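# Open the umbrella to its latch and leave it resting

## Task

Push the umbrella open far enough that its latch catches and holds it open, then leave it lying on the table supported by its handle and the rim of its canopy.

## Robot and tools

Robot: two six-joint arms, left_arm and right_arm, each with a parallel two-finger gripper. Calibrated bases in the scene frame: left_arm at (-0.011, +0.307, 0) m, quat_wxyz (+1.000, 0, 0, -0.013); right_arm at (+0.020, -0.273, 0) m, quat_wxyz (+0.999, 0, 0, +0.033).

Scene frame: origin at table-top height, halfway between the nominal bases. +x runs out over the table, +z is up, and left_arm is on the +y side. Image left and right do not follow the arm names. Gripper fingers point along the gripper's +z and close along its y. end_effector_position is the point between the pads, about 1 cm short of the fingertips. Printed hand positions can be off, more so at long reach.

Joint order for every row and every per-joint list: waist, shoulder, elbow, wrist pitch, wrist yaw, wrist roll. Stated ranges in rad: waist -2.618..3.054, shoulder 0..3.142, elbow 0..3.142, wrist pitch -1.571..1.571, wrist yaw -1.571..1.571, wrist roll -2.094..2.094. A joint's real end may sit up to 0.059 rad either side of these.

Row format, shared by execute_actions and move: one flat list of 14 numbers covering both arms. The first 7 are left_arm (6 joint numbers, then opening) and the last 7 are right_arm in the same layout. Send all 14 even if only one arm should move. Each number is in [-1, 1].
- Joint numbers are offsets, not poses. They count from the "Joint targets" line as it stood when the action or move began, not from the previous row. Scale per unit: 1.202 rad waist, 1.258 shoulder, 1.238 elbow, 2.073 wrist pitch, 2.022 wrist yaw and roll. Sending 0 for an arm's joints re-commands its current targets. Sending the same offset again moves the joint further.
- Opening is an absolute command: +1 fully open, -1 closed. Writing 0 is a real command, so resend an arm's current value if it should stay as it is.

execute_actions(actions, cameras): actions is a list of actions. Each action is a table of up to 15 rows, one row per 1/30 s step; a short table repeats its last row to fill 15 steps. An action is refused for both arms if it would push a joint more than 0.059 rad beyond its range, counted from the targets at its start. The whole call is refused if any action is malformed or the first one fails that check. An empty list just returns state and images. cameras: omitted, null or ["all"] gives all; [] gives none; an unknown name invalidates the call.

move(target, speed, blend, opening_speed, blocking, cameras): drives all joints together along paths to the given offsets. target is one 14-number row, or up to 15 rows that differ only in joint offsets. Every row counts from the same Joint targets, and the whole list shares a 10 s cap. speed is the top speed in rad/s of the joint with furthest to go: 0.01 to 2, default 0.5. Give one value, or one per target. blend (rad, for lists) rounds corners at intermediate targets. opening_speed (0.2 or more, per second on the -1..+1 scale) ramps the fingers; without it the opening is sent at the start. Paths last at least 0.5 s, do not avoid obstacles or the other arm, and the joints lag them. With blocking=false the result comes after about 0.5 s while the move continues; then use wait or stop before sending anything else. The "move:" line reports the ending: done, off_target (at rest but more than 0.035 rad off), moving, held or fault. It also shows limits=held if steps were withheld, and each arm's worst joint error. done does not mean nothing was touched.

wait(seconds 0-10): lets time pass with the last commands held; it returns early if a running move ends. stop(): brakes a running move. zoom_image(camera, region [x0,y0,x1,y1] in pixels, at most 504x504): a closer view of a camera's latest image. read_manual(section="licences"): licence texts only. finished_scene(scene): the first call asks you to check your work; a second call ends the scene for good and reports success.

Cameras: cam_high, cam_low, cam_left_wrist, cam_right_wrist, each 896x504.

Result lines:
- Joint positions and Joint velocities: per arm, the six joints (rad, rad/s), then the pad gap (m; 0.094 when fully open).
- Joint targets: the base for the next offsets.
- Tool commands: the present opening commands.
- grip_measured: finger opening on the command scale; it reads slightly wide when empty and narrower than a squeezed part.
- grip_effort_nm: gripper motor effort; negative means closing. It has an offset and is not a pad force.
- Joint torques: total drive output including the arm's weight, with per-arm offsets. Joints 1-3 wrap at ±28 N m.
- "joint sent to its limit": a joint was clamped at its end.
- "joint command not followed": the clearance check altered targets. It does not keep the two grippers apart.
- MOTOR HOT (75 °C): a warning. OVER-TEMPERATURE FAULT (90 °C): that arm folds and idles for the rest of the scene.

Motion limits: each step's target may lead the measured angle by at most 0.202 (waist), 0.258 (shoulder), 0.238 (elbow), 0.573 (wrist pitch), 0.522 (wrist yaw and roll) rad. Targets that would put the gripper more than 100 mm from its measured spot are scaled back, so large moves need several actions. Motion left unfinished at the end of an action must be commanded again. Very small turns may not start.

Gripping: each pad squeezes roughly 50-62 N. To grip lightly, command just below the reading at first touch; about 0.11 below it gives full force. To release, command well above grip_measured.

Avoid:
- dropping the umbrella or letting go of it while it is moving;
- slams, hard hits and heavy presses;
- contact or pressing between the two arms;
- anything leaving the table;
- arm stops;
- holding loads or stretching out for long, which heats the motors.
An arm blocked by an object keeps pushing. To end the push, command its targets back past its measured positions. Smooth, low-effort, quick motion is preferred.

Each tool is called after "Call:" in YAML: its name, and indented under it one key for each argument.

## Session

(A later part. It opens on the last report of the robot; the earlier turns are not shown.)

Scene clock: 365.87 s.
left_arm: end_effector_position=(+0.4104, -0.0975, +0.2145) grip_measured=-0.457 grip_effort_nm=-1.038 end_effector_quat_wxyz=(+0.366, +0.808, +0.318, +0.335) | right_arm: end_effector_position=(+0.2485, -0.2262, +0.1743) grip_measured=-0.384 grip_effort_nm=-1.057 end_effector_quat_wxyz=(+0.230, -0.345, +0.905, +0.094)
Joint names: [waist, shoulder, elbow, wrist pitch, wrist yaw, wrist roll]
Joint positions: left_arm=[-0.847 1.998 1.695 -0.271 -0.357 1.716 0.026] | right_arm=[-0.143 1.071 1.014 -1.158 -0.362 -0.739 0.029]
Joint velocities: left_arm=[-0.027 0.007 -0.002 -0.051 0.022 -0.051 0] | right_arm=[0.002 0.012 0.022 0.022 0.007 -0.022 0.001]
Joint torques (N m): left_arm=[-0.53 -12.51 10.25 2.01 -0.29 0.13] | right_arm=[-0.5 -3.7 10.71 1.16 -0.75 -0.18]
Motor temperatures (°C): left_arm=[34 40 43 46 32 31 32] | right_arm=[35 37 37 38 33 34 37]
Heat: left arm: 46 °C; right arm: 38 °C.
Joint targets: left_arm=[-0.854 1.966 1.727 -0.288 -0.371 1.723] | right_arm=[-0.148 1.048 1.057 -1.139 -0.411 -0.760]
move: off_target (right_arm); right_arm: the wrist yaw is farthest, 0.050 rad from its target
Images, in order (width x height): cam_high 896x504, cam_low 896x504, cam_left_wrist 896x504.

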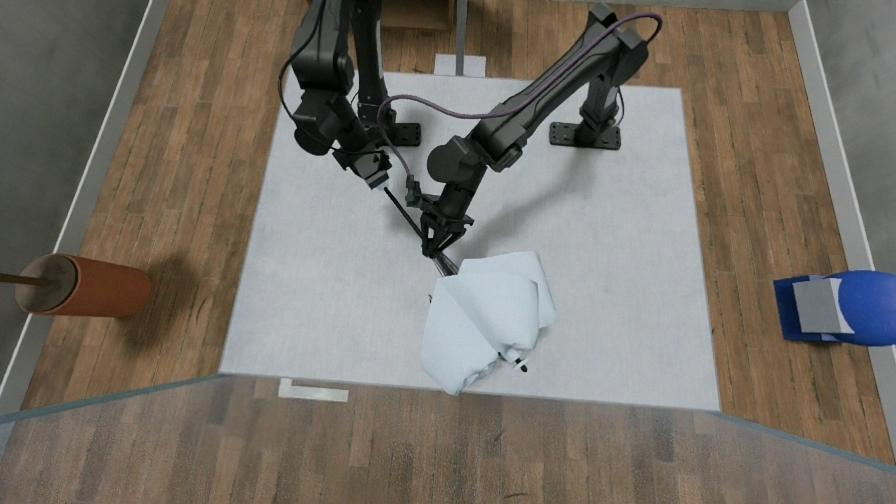

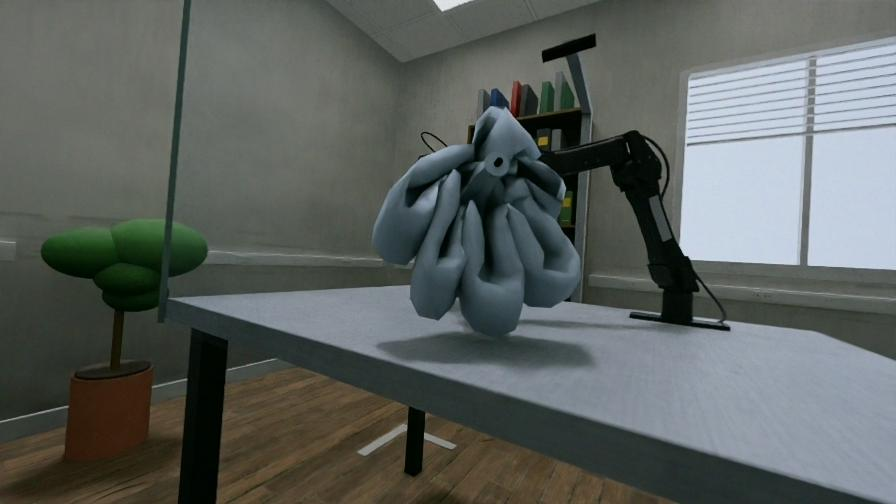

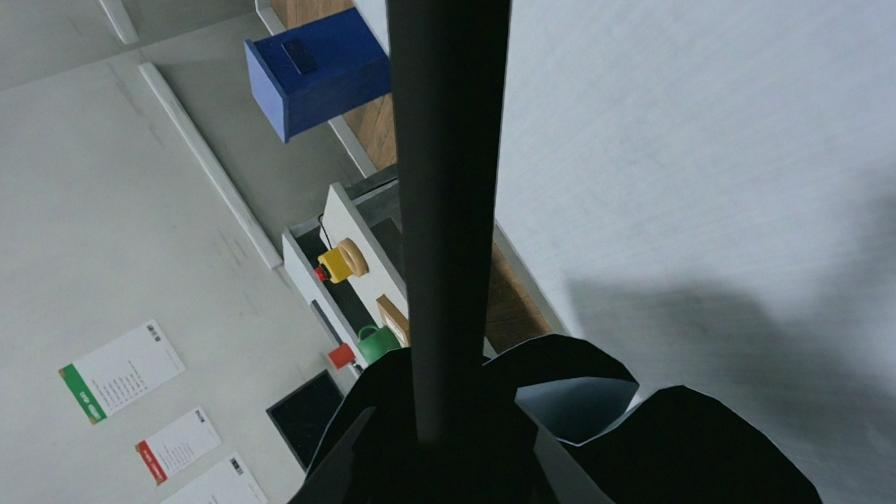

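Call:
execute_actions:
  actions: []

Scene clock: 381.43 s.
left_arm: end_effector_position=(+0.4104, -0.0974, +0.2144) grip_measured=-0.457 grip_effort_nm=-1.033 end_effector_quat_wxyz=(+0.366, +0.808, +0.318, +0.335) | right_arm: end_effector_position=(+0.2482, -0.2262, +0.1742) grip_measured=-0.384 grip_effort_nm=-1.062 end_effector_quat_wxyz=(+0.230, -0.345, +0.905, +0.094)
Joint names: [waist, shoulder, elbow, wrist pitch, wrist yaw, wrist roll]
Joint positions: left_arm=[-0.847 1.998 1.695 -0.272 -0.357 1.716 0.026] | right_arm=[-0.143 1.071 1.014 -1.159 -0.362 -0.739 0.029]
Joint velocities: left_arm=[-0.002 0.007 -0.002 -0.037 0.007 0.037 0] | right_arm=[0.022 0.017 -0.022 0.037 -0.007 -0.095 0]
Joint torques (N m): left_arm=[-0.54 -12.49 10.24 2.01 -0.28 0.13] | right_arm=[-0.5 -3.67 10.73 1.16 -0.74 -0.19]
Motor temperatures (°C): left_arm=[34 43 45 47 32 31 33] | right_arm=[35 36 37 38 33 34 37]
Heat: left arm: 47 °C; right arm: 38 °C.
Joint targets: left_arm=[-0.854 1.966 1.727 -0.288 -0.371 1.723] | right_arm=[-0.148 1.048 1.057 -1.139 -0.411 -0.760]
Tool commands: left_gripper/opening=-0.65 right_gripper/opening=-0.6

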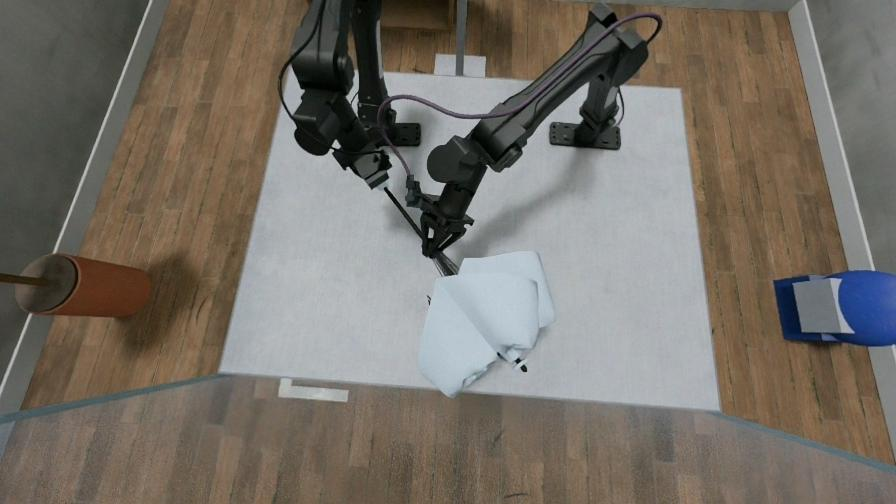

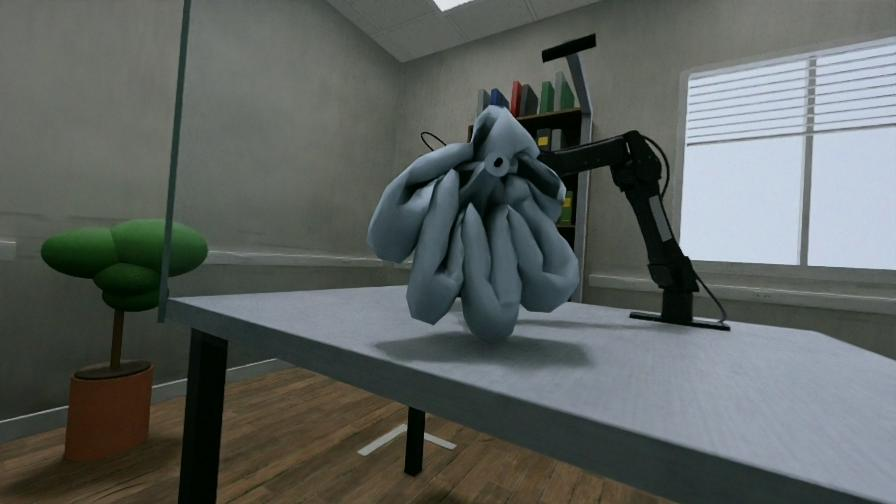

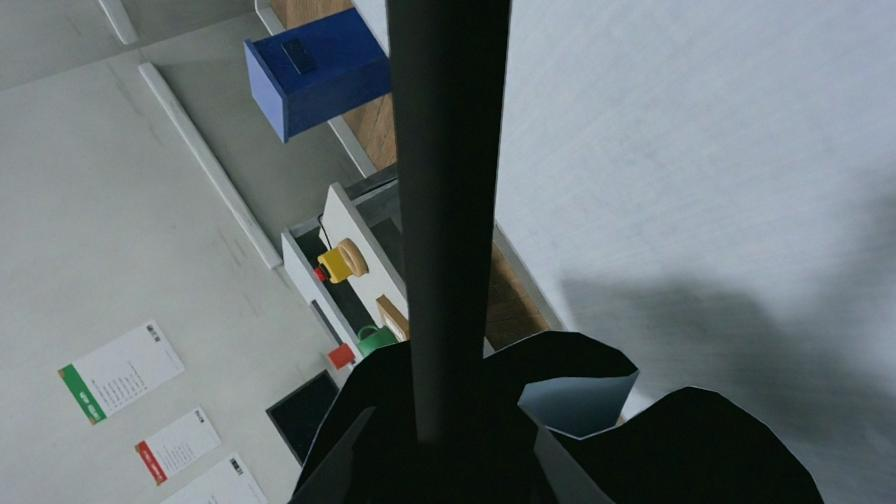

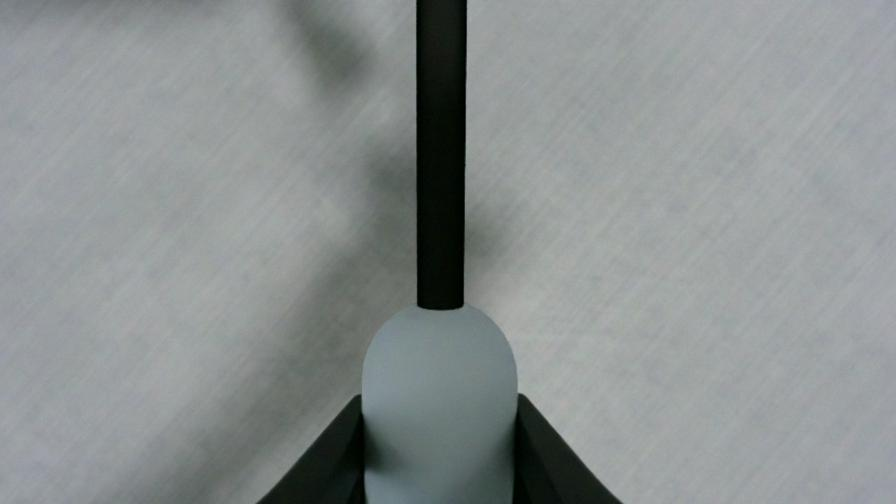

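Call:
move:
  target: [0.0954, 0, 0.0191, -0.0043, 0.0555, 0.0280, -0.65, 0, 0, 0, 0, 0, 0, -0.6]
  speed: 0.15

Scene clock: 412.43 s.
left_arm: end_effector_position=(+0.4310, -0.0821, +0.2181) grip_measured=-0.457 grip_effort_nm=-1.038 end_effector_quat_wxyz=(+0.376, +0.819, +0.303, +0.311) | right_arm: end_effector_position=(+0.2513, -0.2255, +0.1757) grip_measured=-0.384 grip_effort_nm=-1.067 end_effector_quat_wxyz=(+0.237, -0.346, +0.903, +0.094)
Joint names: [waist, shoulder, elbow, wrist pitch, wrist yaw, wrist roll]
Joint positions: left_arm=[-0.765 1.998 1.719 -0.289 -0.226 1.767 0.025] | right_arm=[-0.143 1.071 1.014 -1.145 -0.368 -0.738 0.029]
Joint velocities: left_arm=[0.007 -0.007 -0.012 -0.022 0.007 0.051 -0.001] | right_arm=[-0.012 0.012 -0.007 0.037 -0.066 -0.037 0]
Joint torques (N m): left_arm=[2.28 -12.56 10.25 2.13 -0.42 0.19] | right_arm=[-0.5 -3.69 10.8 1.05 -0.69 -0.19]
Motor temperatures (°C): left_arm=[34 44 45 47 32 31 33] | right_arm=[35 36 38 37 34 34 38]
Heat: left arm: 47 °C; right arm: 38 °C.
Joint targets: left_arm=[-0.739 1.966 1.750 -0.297 -0.259 1.780] | right_arm=[-0.148 1.048 1.057 -1.139 -0.412 -0.760]
move: off_target (right_arm); right_arm: the elbow is farthest, 0.043 rad from its target

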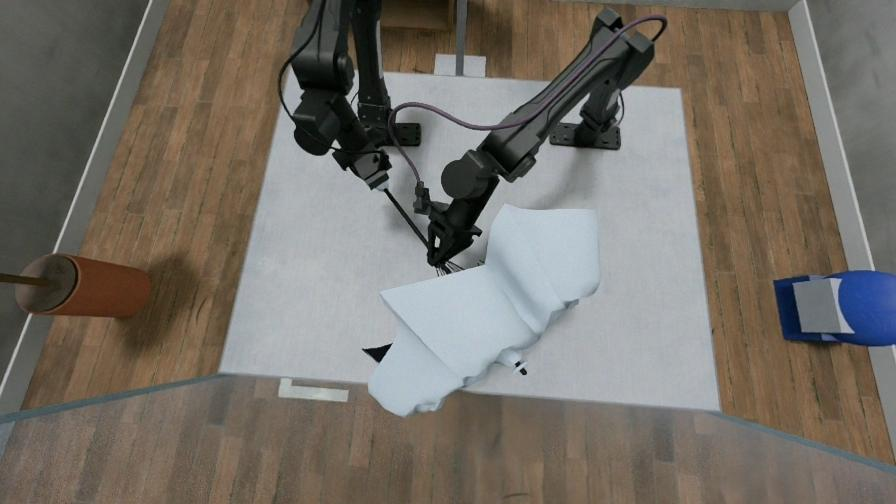

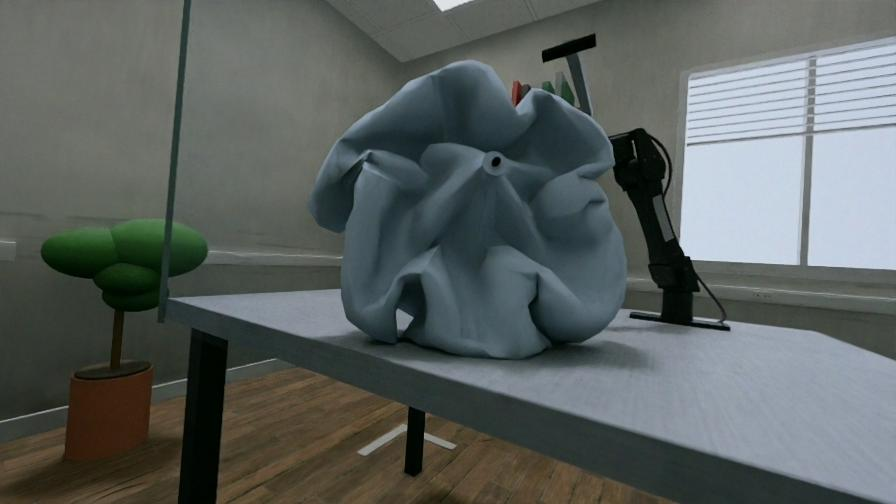

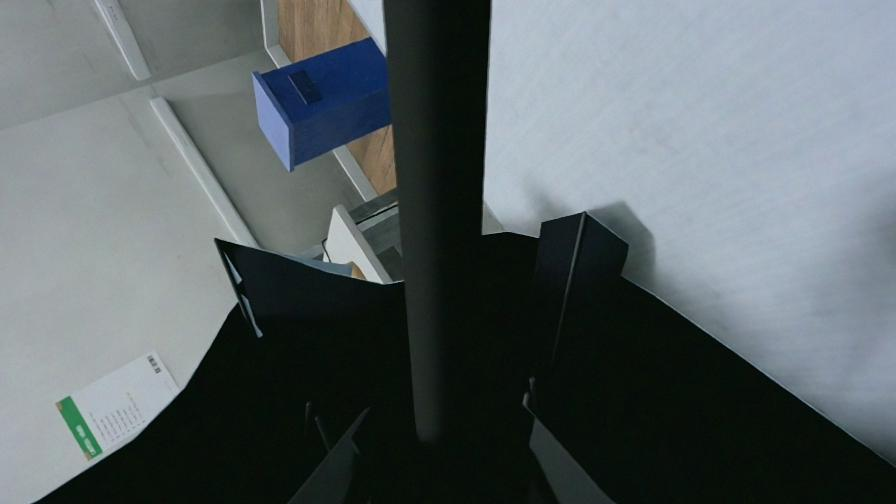

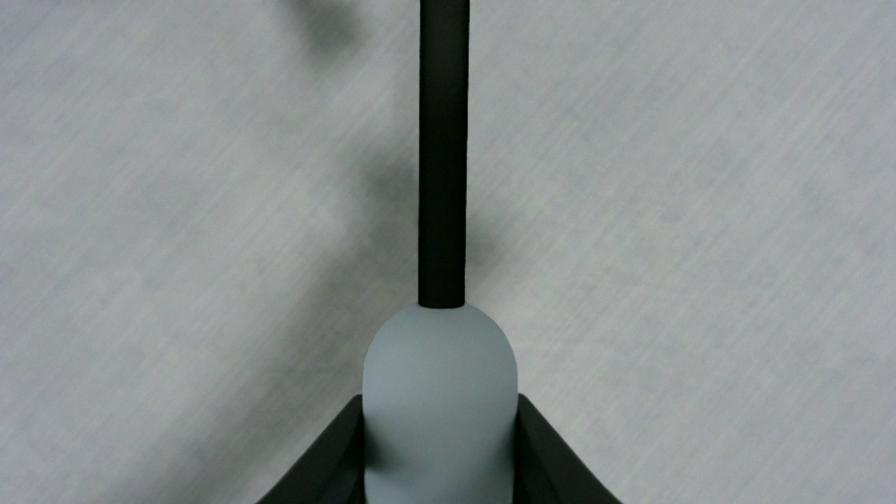

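Call:
move:
  target: [0.099, 0.0624, 0.0465, -0.012, 0.0419, 0.0262, -0.65, 0, 0, 0, 0, 0, 0, -0.6]
  speed: 0.15

Scene clock: 420.03 s.
left_arm: end_effector_position=(+0.4400, -0.0742, +0.2213) grip_measured=-0.458 grip_effort_nm=-1.033 end_effector_quat_wxyz=(+0.390, +0.838, +0.273, +0.265) | right_arm: end_effector_position=(+0.2553, -0.2239, +0.1780) grip_measured=-0.384 grip_effort_nm=-1.057 end_effector_quat_wxyz=(+0.247, -0.345, +0.900, +0.095)
Joint names: [waist, shoulder, elbow, wrist pitch, wrist yaw, wrist roll]
Joint positions: left_arm=[-0.692 2.007 1.773 -0.355 -0.049 1.82 0.025] | right_arm=[-0.143 1.071 1.014 -1.126 -0.379 -0.733 0.029]
Joint velocities: left_arm=[0.007 -0.007 -0.012 -0.037 -0.037 0.007 0] | right_arm=[0.007 -0.022 0.007 -0.022 -0.11 -0.037 -0.001]
Joint torques (N m): left_arm=[6.28 -7.51 10.61 2.56 -1.26 0.2] | right_arm=[-0.49 -3.73 10.8 0.92 -0.58 -0.24]
Motor temperatures (°C): left_arm=[34 44 46 47 32 31 33] | right_arm=[35 36 38 37 34 34 38]
Heat: left arm: 47 °C; right arm: 38 °C.
Joint targets: left_arm=[-0.620 2.044 1.807 -0.322 -0.175 1.833] | right_arm=[-0.148 1.048 1.057 -1.139 -0.411 -0.760]
move: off_target (left_arm, right_arm); left_arm: the wrist yaw is farthest, 0.125 rad from its target; right_arm: the elbow is farthest, 0.043 rad from its target

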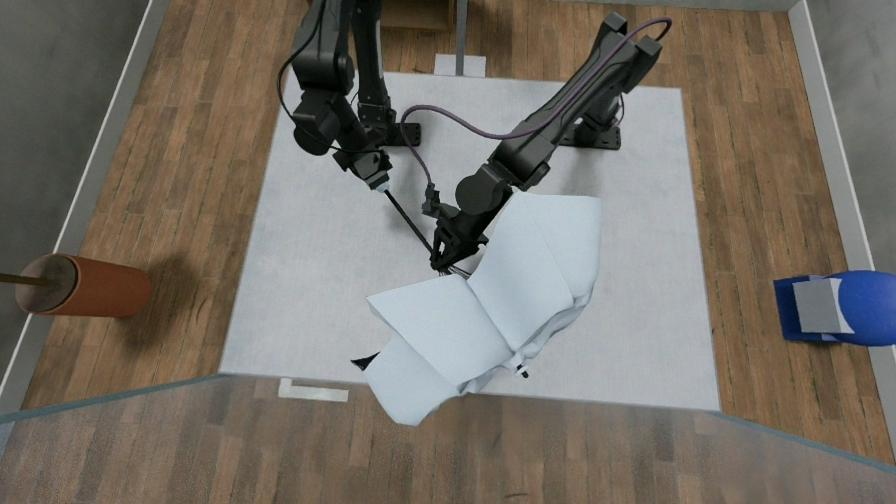

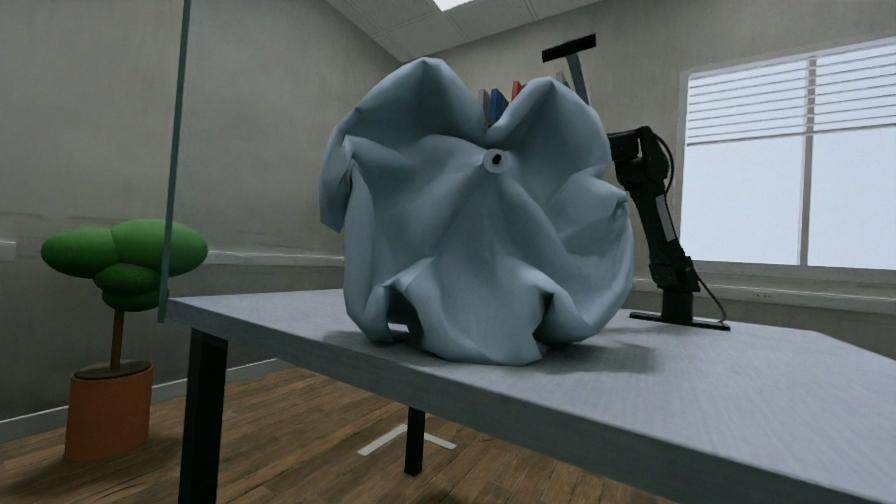

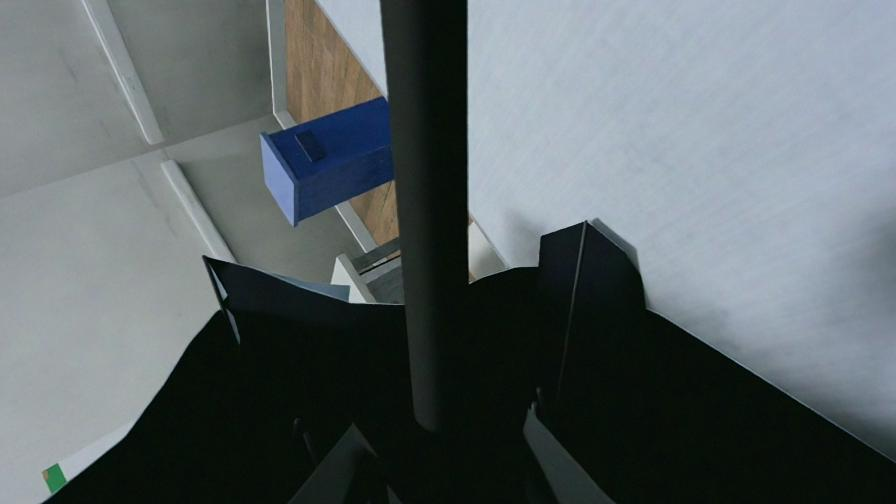

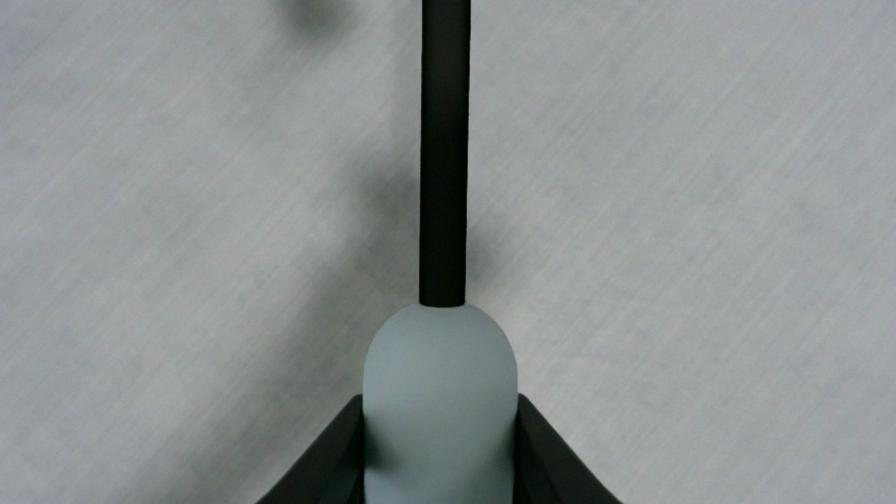

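Call:
zoom_image:
  camera: "cam_left_wrist"
  region: [180, 180, 680, 500]

Call:
zoom_image:
  camera: "cam_high"
  region: [330, 150, 630, 450]

Call:
zoom_image:
  camera: "cam_low"
  region: [280, 30, 680, 400]

Scaled by 1.008 from the camera's 896x504 image, which has a finer 1280x720 frame.

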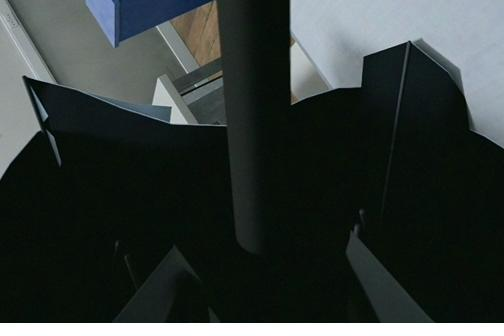

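Scaled by 1.680 from the camera's 896x504 image, which has a finer 1280x720 frame.

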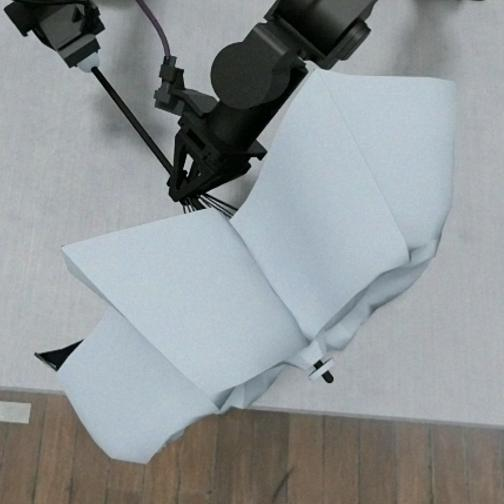

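Scaled by 1.260 from the camera's 896x504 image, which has a finer 1280x720 frame.

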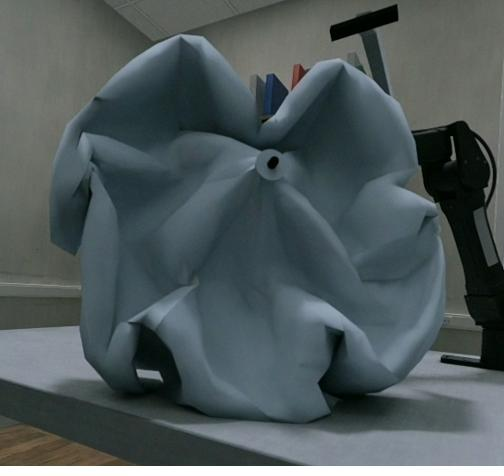

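Call:
zoom_image:
  camera: "cam_low"
  region: [320, 270, 670, 400]

Call:
zoom_image:
  camera: "cam_high"
  region: [420, 150, 620, 290]

Scaled by 1.440 from the camera's 896x504 image, which has a finer 1280x720 frame.

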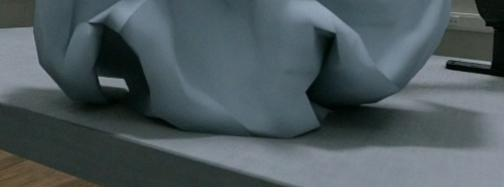

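Scaled by 2.520 from the camera's 896x504 image, which has a finer 1280x720 frame.

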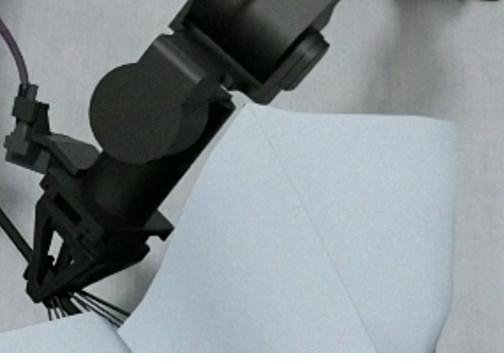

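Call:
move:
  target: [-0.1032, -0.0715, 0.1131, -0.0709, -0.0223, 0.0321, -0.65, -0.0993, -0.0759, -0.0031, -0.0051, -0.0791, -0.0319, -0.6]
  speed: 0.15

Scene clock: 446.13 s.
left_arm: end_effector_position=(+0.4304, -0.0793, +0.2751) grip_measured=-0.458 grip_effort_nm=-1.038 end_effector_quat_wxyz=(+0.375, +0.831, +0.252, +0.324) | right_arm: end_effector_position=(+0.2492, -0.2271, +0.2063) grip_measured=-0.384 grip_effort_nm=-1.062 end_effector_quat_wxyz=(+0.317, -0.337, +0.879, +0.112)
Joint names: [waist, shoulder, elbow, wrist pitch, wrist yaw, wrist roll]
Joint positions: left_arm=[-0.749 1.986 1.914 -0.472 -0.181 1.881 0.025] | right_arm=[-0.262 0.973 1.014 -1.141 -0.52 -0.799 0.029]
Joint velocities: left_arm=[0.007 0.007 -0.002 -0.007 0.051 0.007 -0.001] | right_arm=[0.002 -0.022 -0.007 0.066 -0.051 0.007 0.001]
Joint torques (N m): left_arm=[0.5 -12.38 10.4 2.27 -0.45 0.24] | right_arm=[-0.55 -2.82 10.43 1.06 -0.85 -0.23]
Motor temperatures (°C): left_arm=[35 40 44 49 33 31 33] | right_arm=[35 36 38 37 34 34 38]
Heat: left arm: 49 °C; right arm: 38 °C.
Joint targets: left_arm=[-0.744 1.954 1.947 -0.469 -0.219 1.898] | right_arm=[-0.267 0.953 1.053 -1.150 -0.572 -0.825]
move: off_target (left_arm, right_arm); left_arm: the wrist yaw is farthest, 0.039 rad from its target; right_arm: the wrist yaw is farthest, 0.051 rad from its target

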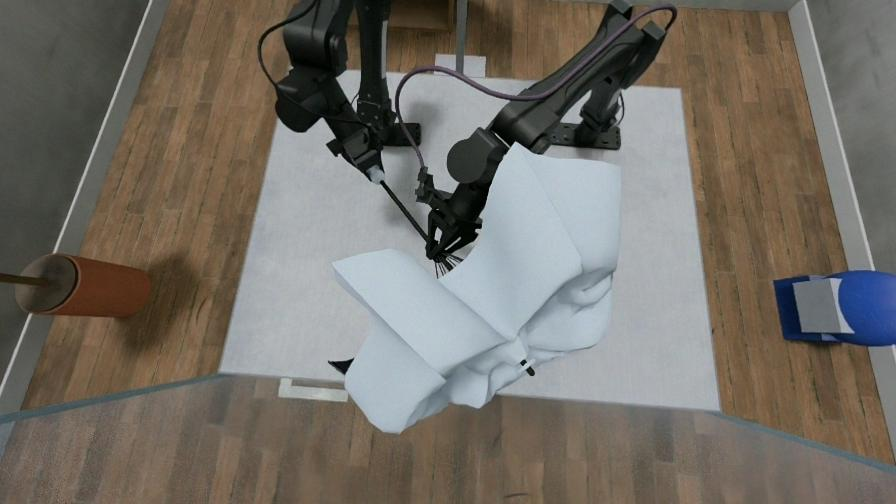

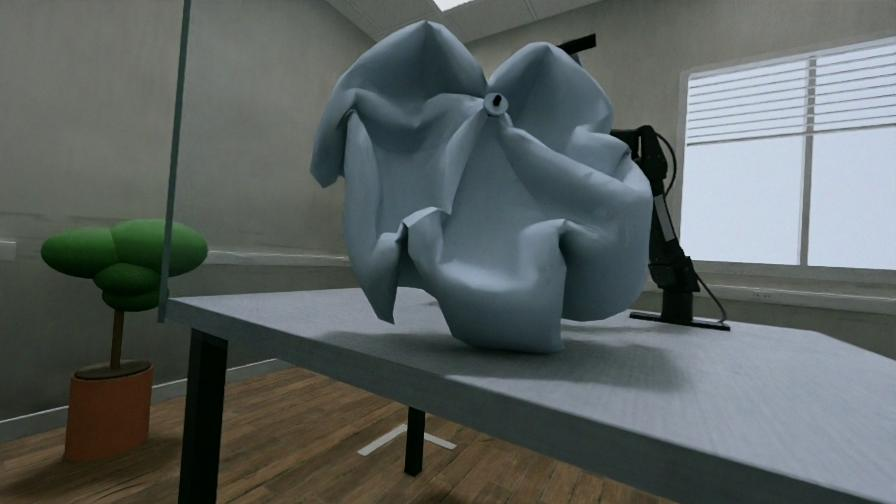

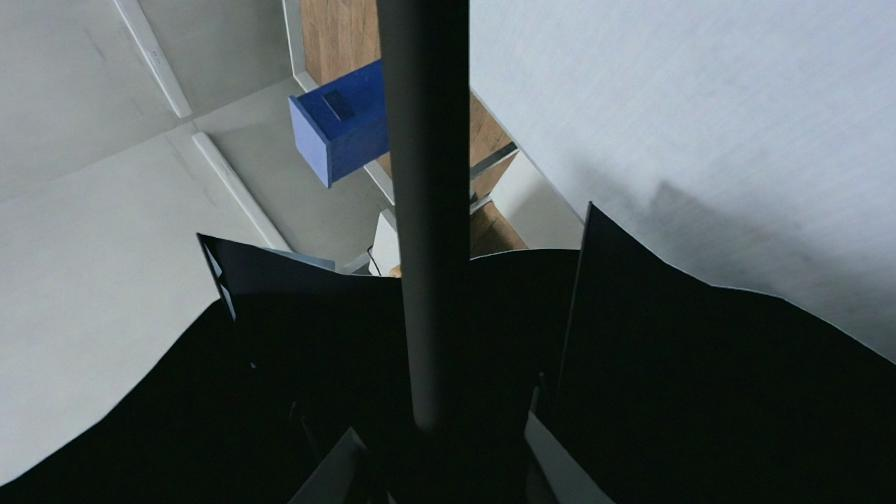

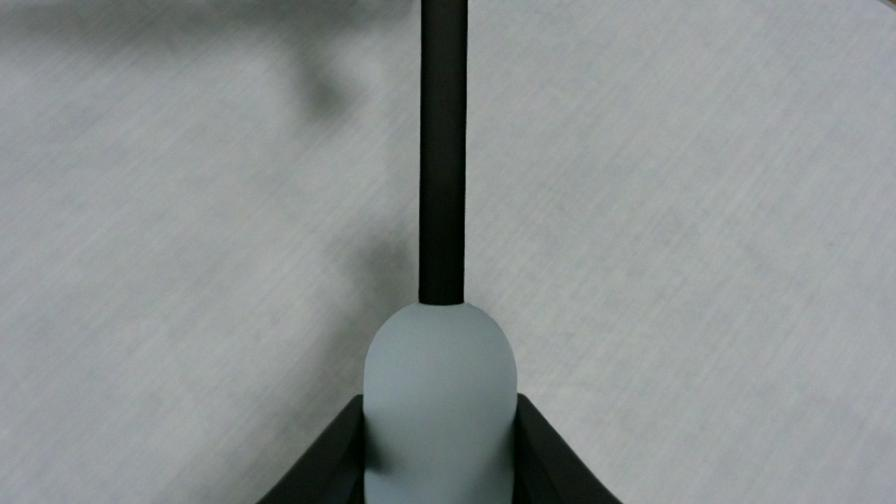

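Call:
move:
  target: [0.0574, 0.0604, 0.0162, 0.0111, 0.0410, 0.0188, -0.65, 0, 0, 0, -0.029, -0.0198, 0, -0.6]
  speed: 0.15

Scene clock: 456.83 s.
left_arm: end_effector_position=(+0.4346, -0.0770, +0.2748) grip_measured=-0.458 grip_effort_nm=-1.033 end_effector_quat_wxyz=(+0.385, +0.840, +0.234, +0.302) | right_arm: end_effector_position=(+0.2475, -0.2258, +0.2063) grip_measured=-0.384 grip_effort_nm=-1.057 end_effector_quat_wxyz=(+0.316, -0.335, +0.880, +0.119)
Joint names: [waist, shoulder, elbow, wrist pitch, wrist yaw, wrist roll]
Joint positions: left_arm=[-0.714 1.994 1.935 -0.492 -0.09 1.909 0.025] | right_arm=[-0.266 0.973 1.014 -1.15 -0.531 -0.799 0.029]
Joint velocities: left_arm=[0.002 -0.017 -0.002 -0.081 -0.037 -0.022 -0.001] | right_arm=[-0.007 -0.012 0.012 0.022 -0.007 -0.081 -0.001]
Joint torques (N m): left_arm=[3.43 -7.45 10.37 2.73 -0.49 0.34] | right_arm=[-0.17 -2.8 10.37 0.59 -1.19 -0.24]
Motor temperatures (°C): left_arm=[35 42 45 49 33 31 33] | right_arm=[35 35 38 37 34 34 38]
Heat: left arm: 49 °C; right arm: 38 °C.
Joint targets: left_arm=[-0.675 2.030 1.968 -0.446 -0.137 1.936] | right_arm=[-0.267 0.953 1.053 -1.210 -0.612 -0.825]
move: off_target (left_arm, right_arm); left_arm: the wrist pitch is farthest, 0.046 rad from its target; right_arm: the wrist yaw is farthest, 0.081 rad from its target

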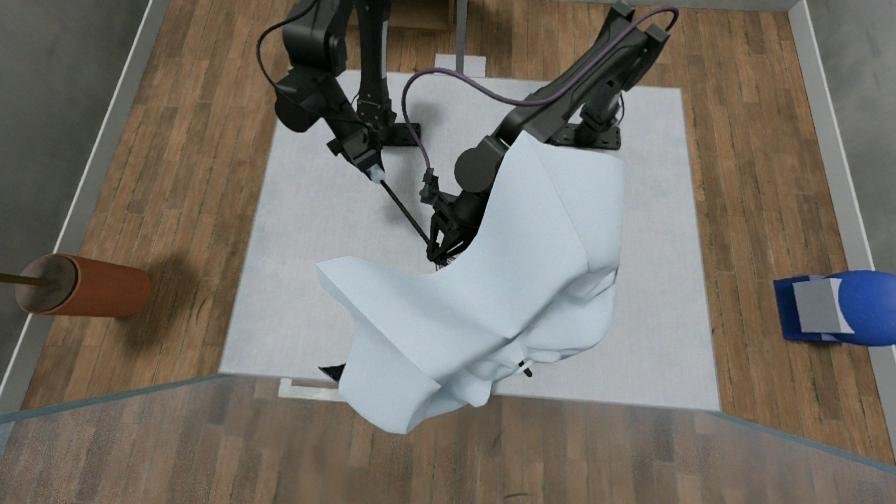

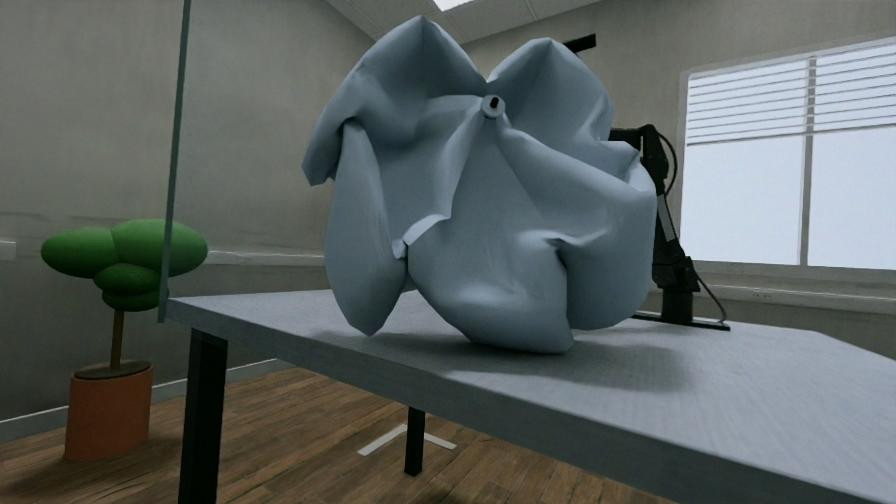

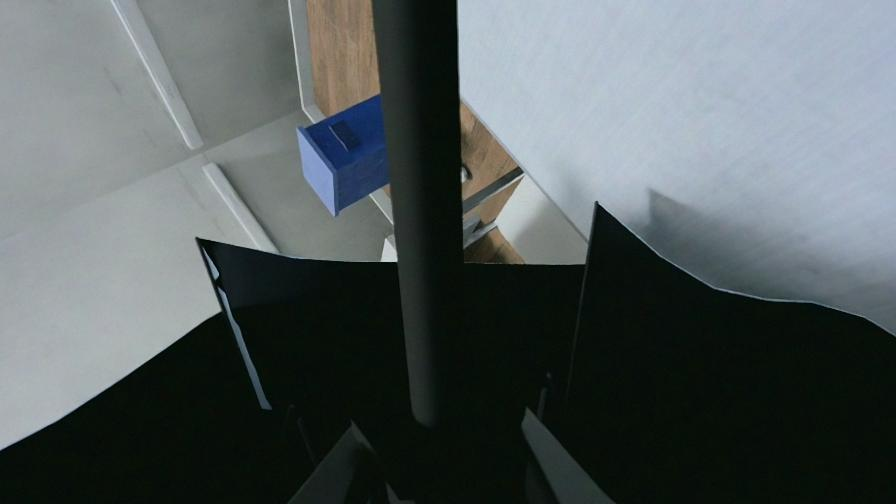

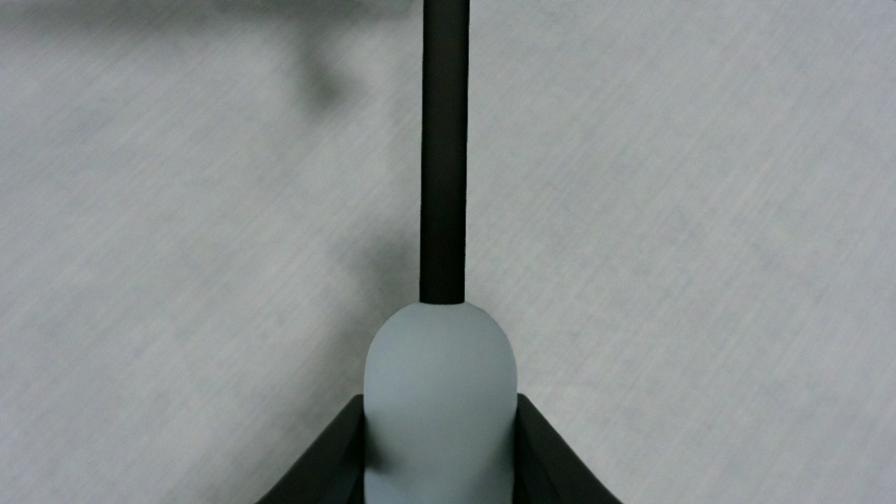

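Call:
move:
  target: [0.0699, 0.0199, 0.0565, 0.0029, 0.0579, 0.0158, -0.65, 0, 0, 0, -0.0482, -0.0297, 0, -0.6]
  speed: 0.15

Scene clock: 462.90 s.
left_arm: end_effector_position=(+0.4349, -0.0750, +0.2762) grip_measured=-0.458 grip_effort_nm=-1.038 end_effector_quat_wxyz=(+0.405, +0.856, +0.202, +0.249) | right_arm: end_effector_position=(+0.2452, -0.2228, +0.2098) grip_measured=-0.384 grip_effort_nm=-1.053 end_effector_quat_wxyz=(+0.318, -0.333, +0.878, +0.130)
Joint names: [waist, shoulder, elbow, wrist pitch, wrist yaw, wrist roll]
Joint positions: left_arm=[-0.657 2.015 1.996 -0.562 0.089 1.948 0.025] | right_arm=[-0.271 0.973 1.024 -1.168 -0.555 -0.798 0.029]
Joint velocities: left_arm=[0.002 0.007 0.007 -0.081 0.007 0.007 0.001] | right_arm=[-0.002 -0.007 0.007 -0.007 0.022 -0.037 0]
Joint torques (N m): left_arm=[5.74 -7.23 10.96 3.52 -1.03 0.26] | right_arm=[0.35 -2.77 9.46 -0.17 -1.6 -0.26]
Motor temperatures (°C): left_arm=[35 41 45 50 33 31 33] | right_arm=[35 35 38 37 34 34 38]
Heat: left arm: 50 °C; right arm: 38 °C.
Joint targets: left_arm=[-0.591 2.055 2.037 -0.440 -0.019 1.968] | right_arm=[-0.267 0.953 1.053 -1.310 -0.671 -0.825]
move: off_target (left_arm, right_arm); left_arm: the wrist pitch is farthest, 0.122 rad from its target; right_arm: the wrist pitch is farthest, 0.142 rad from its target

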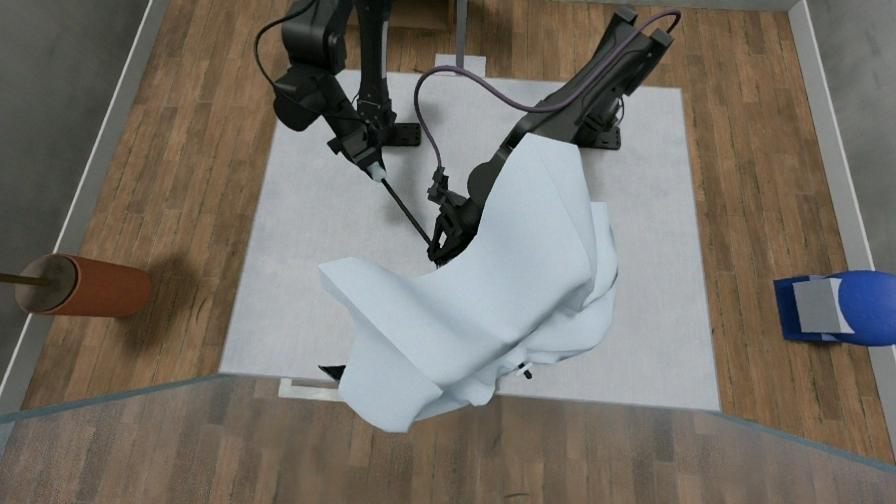

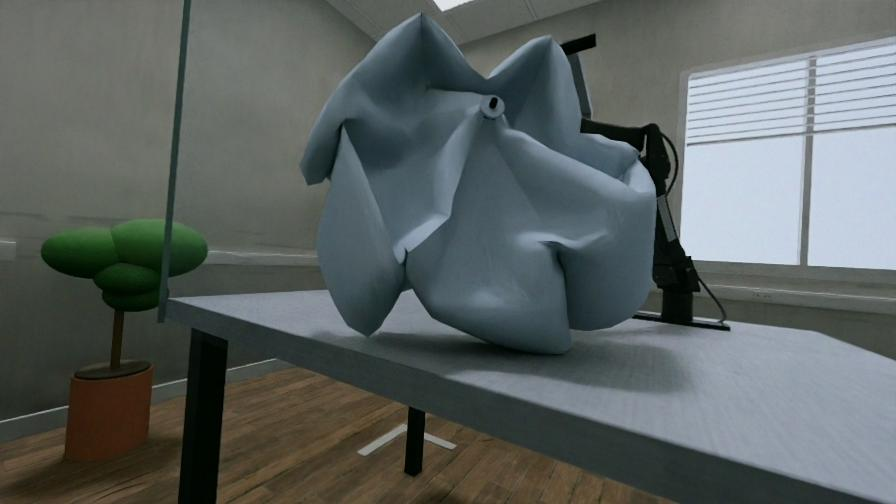

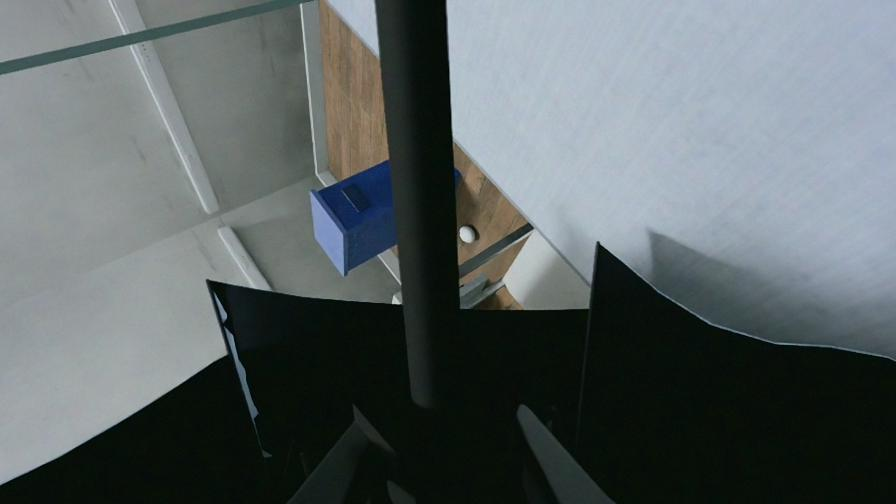

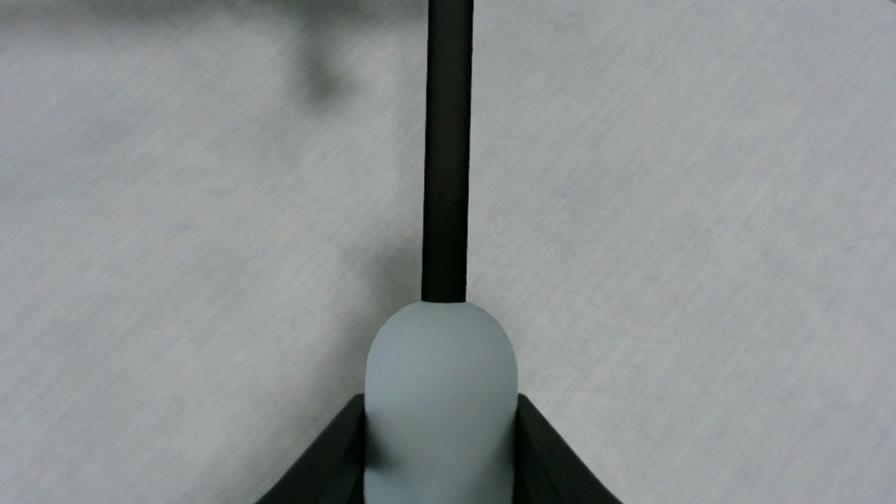

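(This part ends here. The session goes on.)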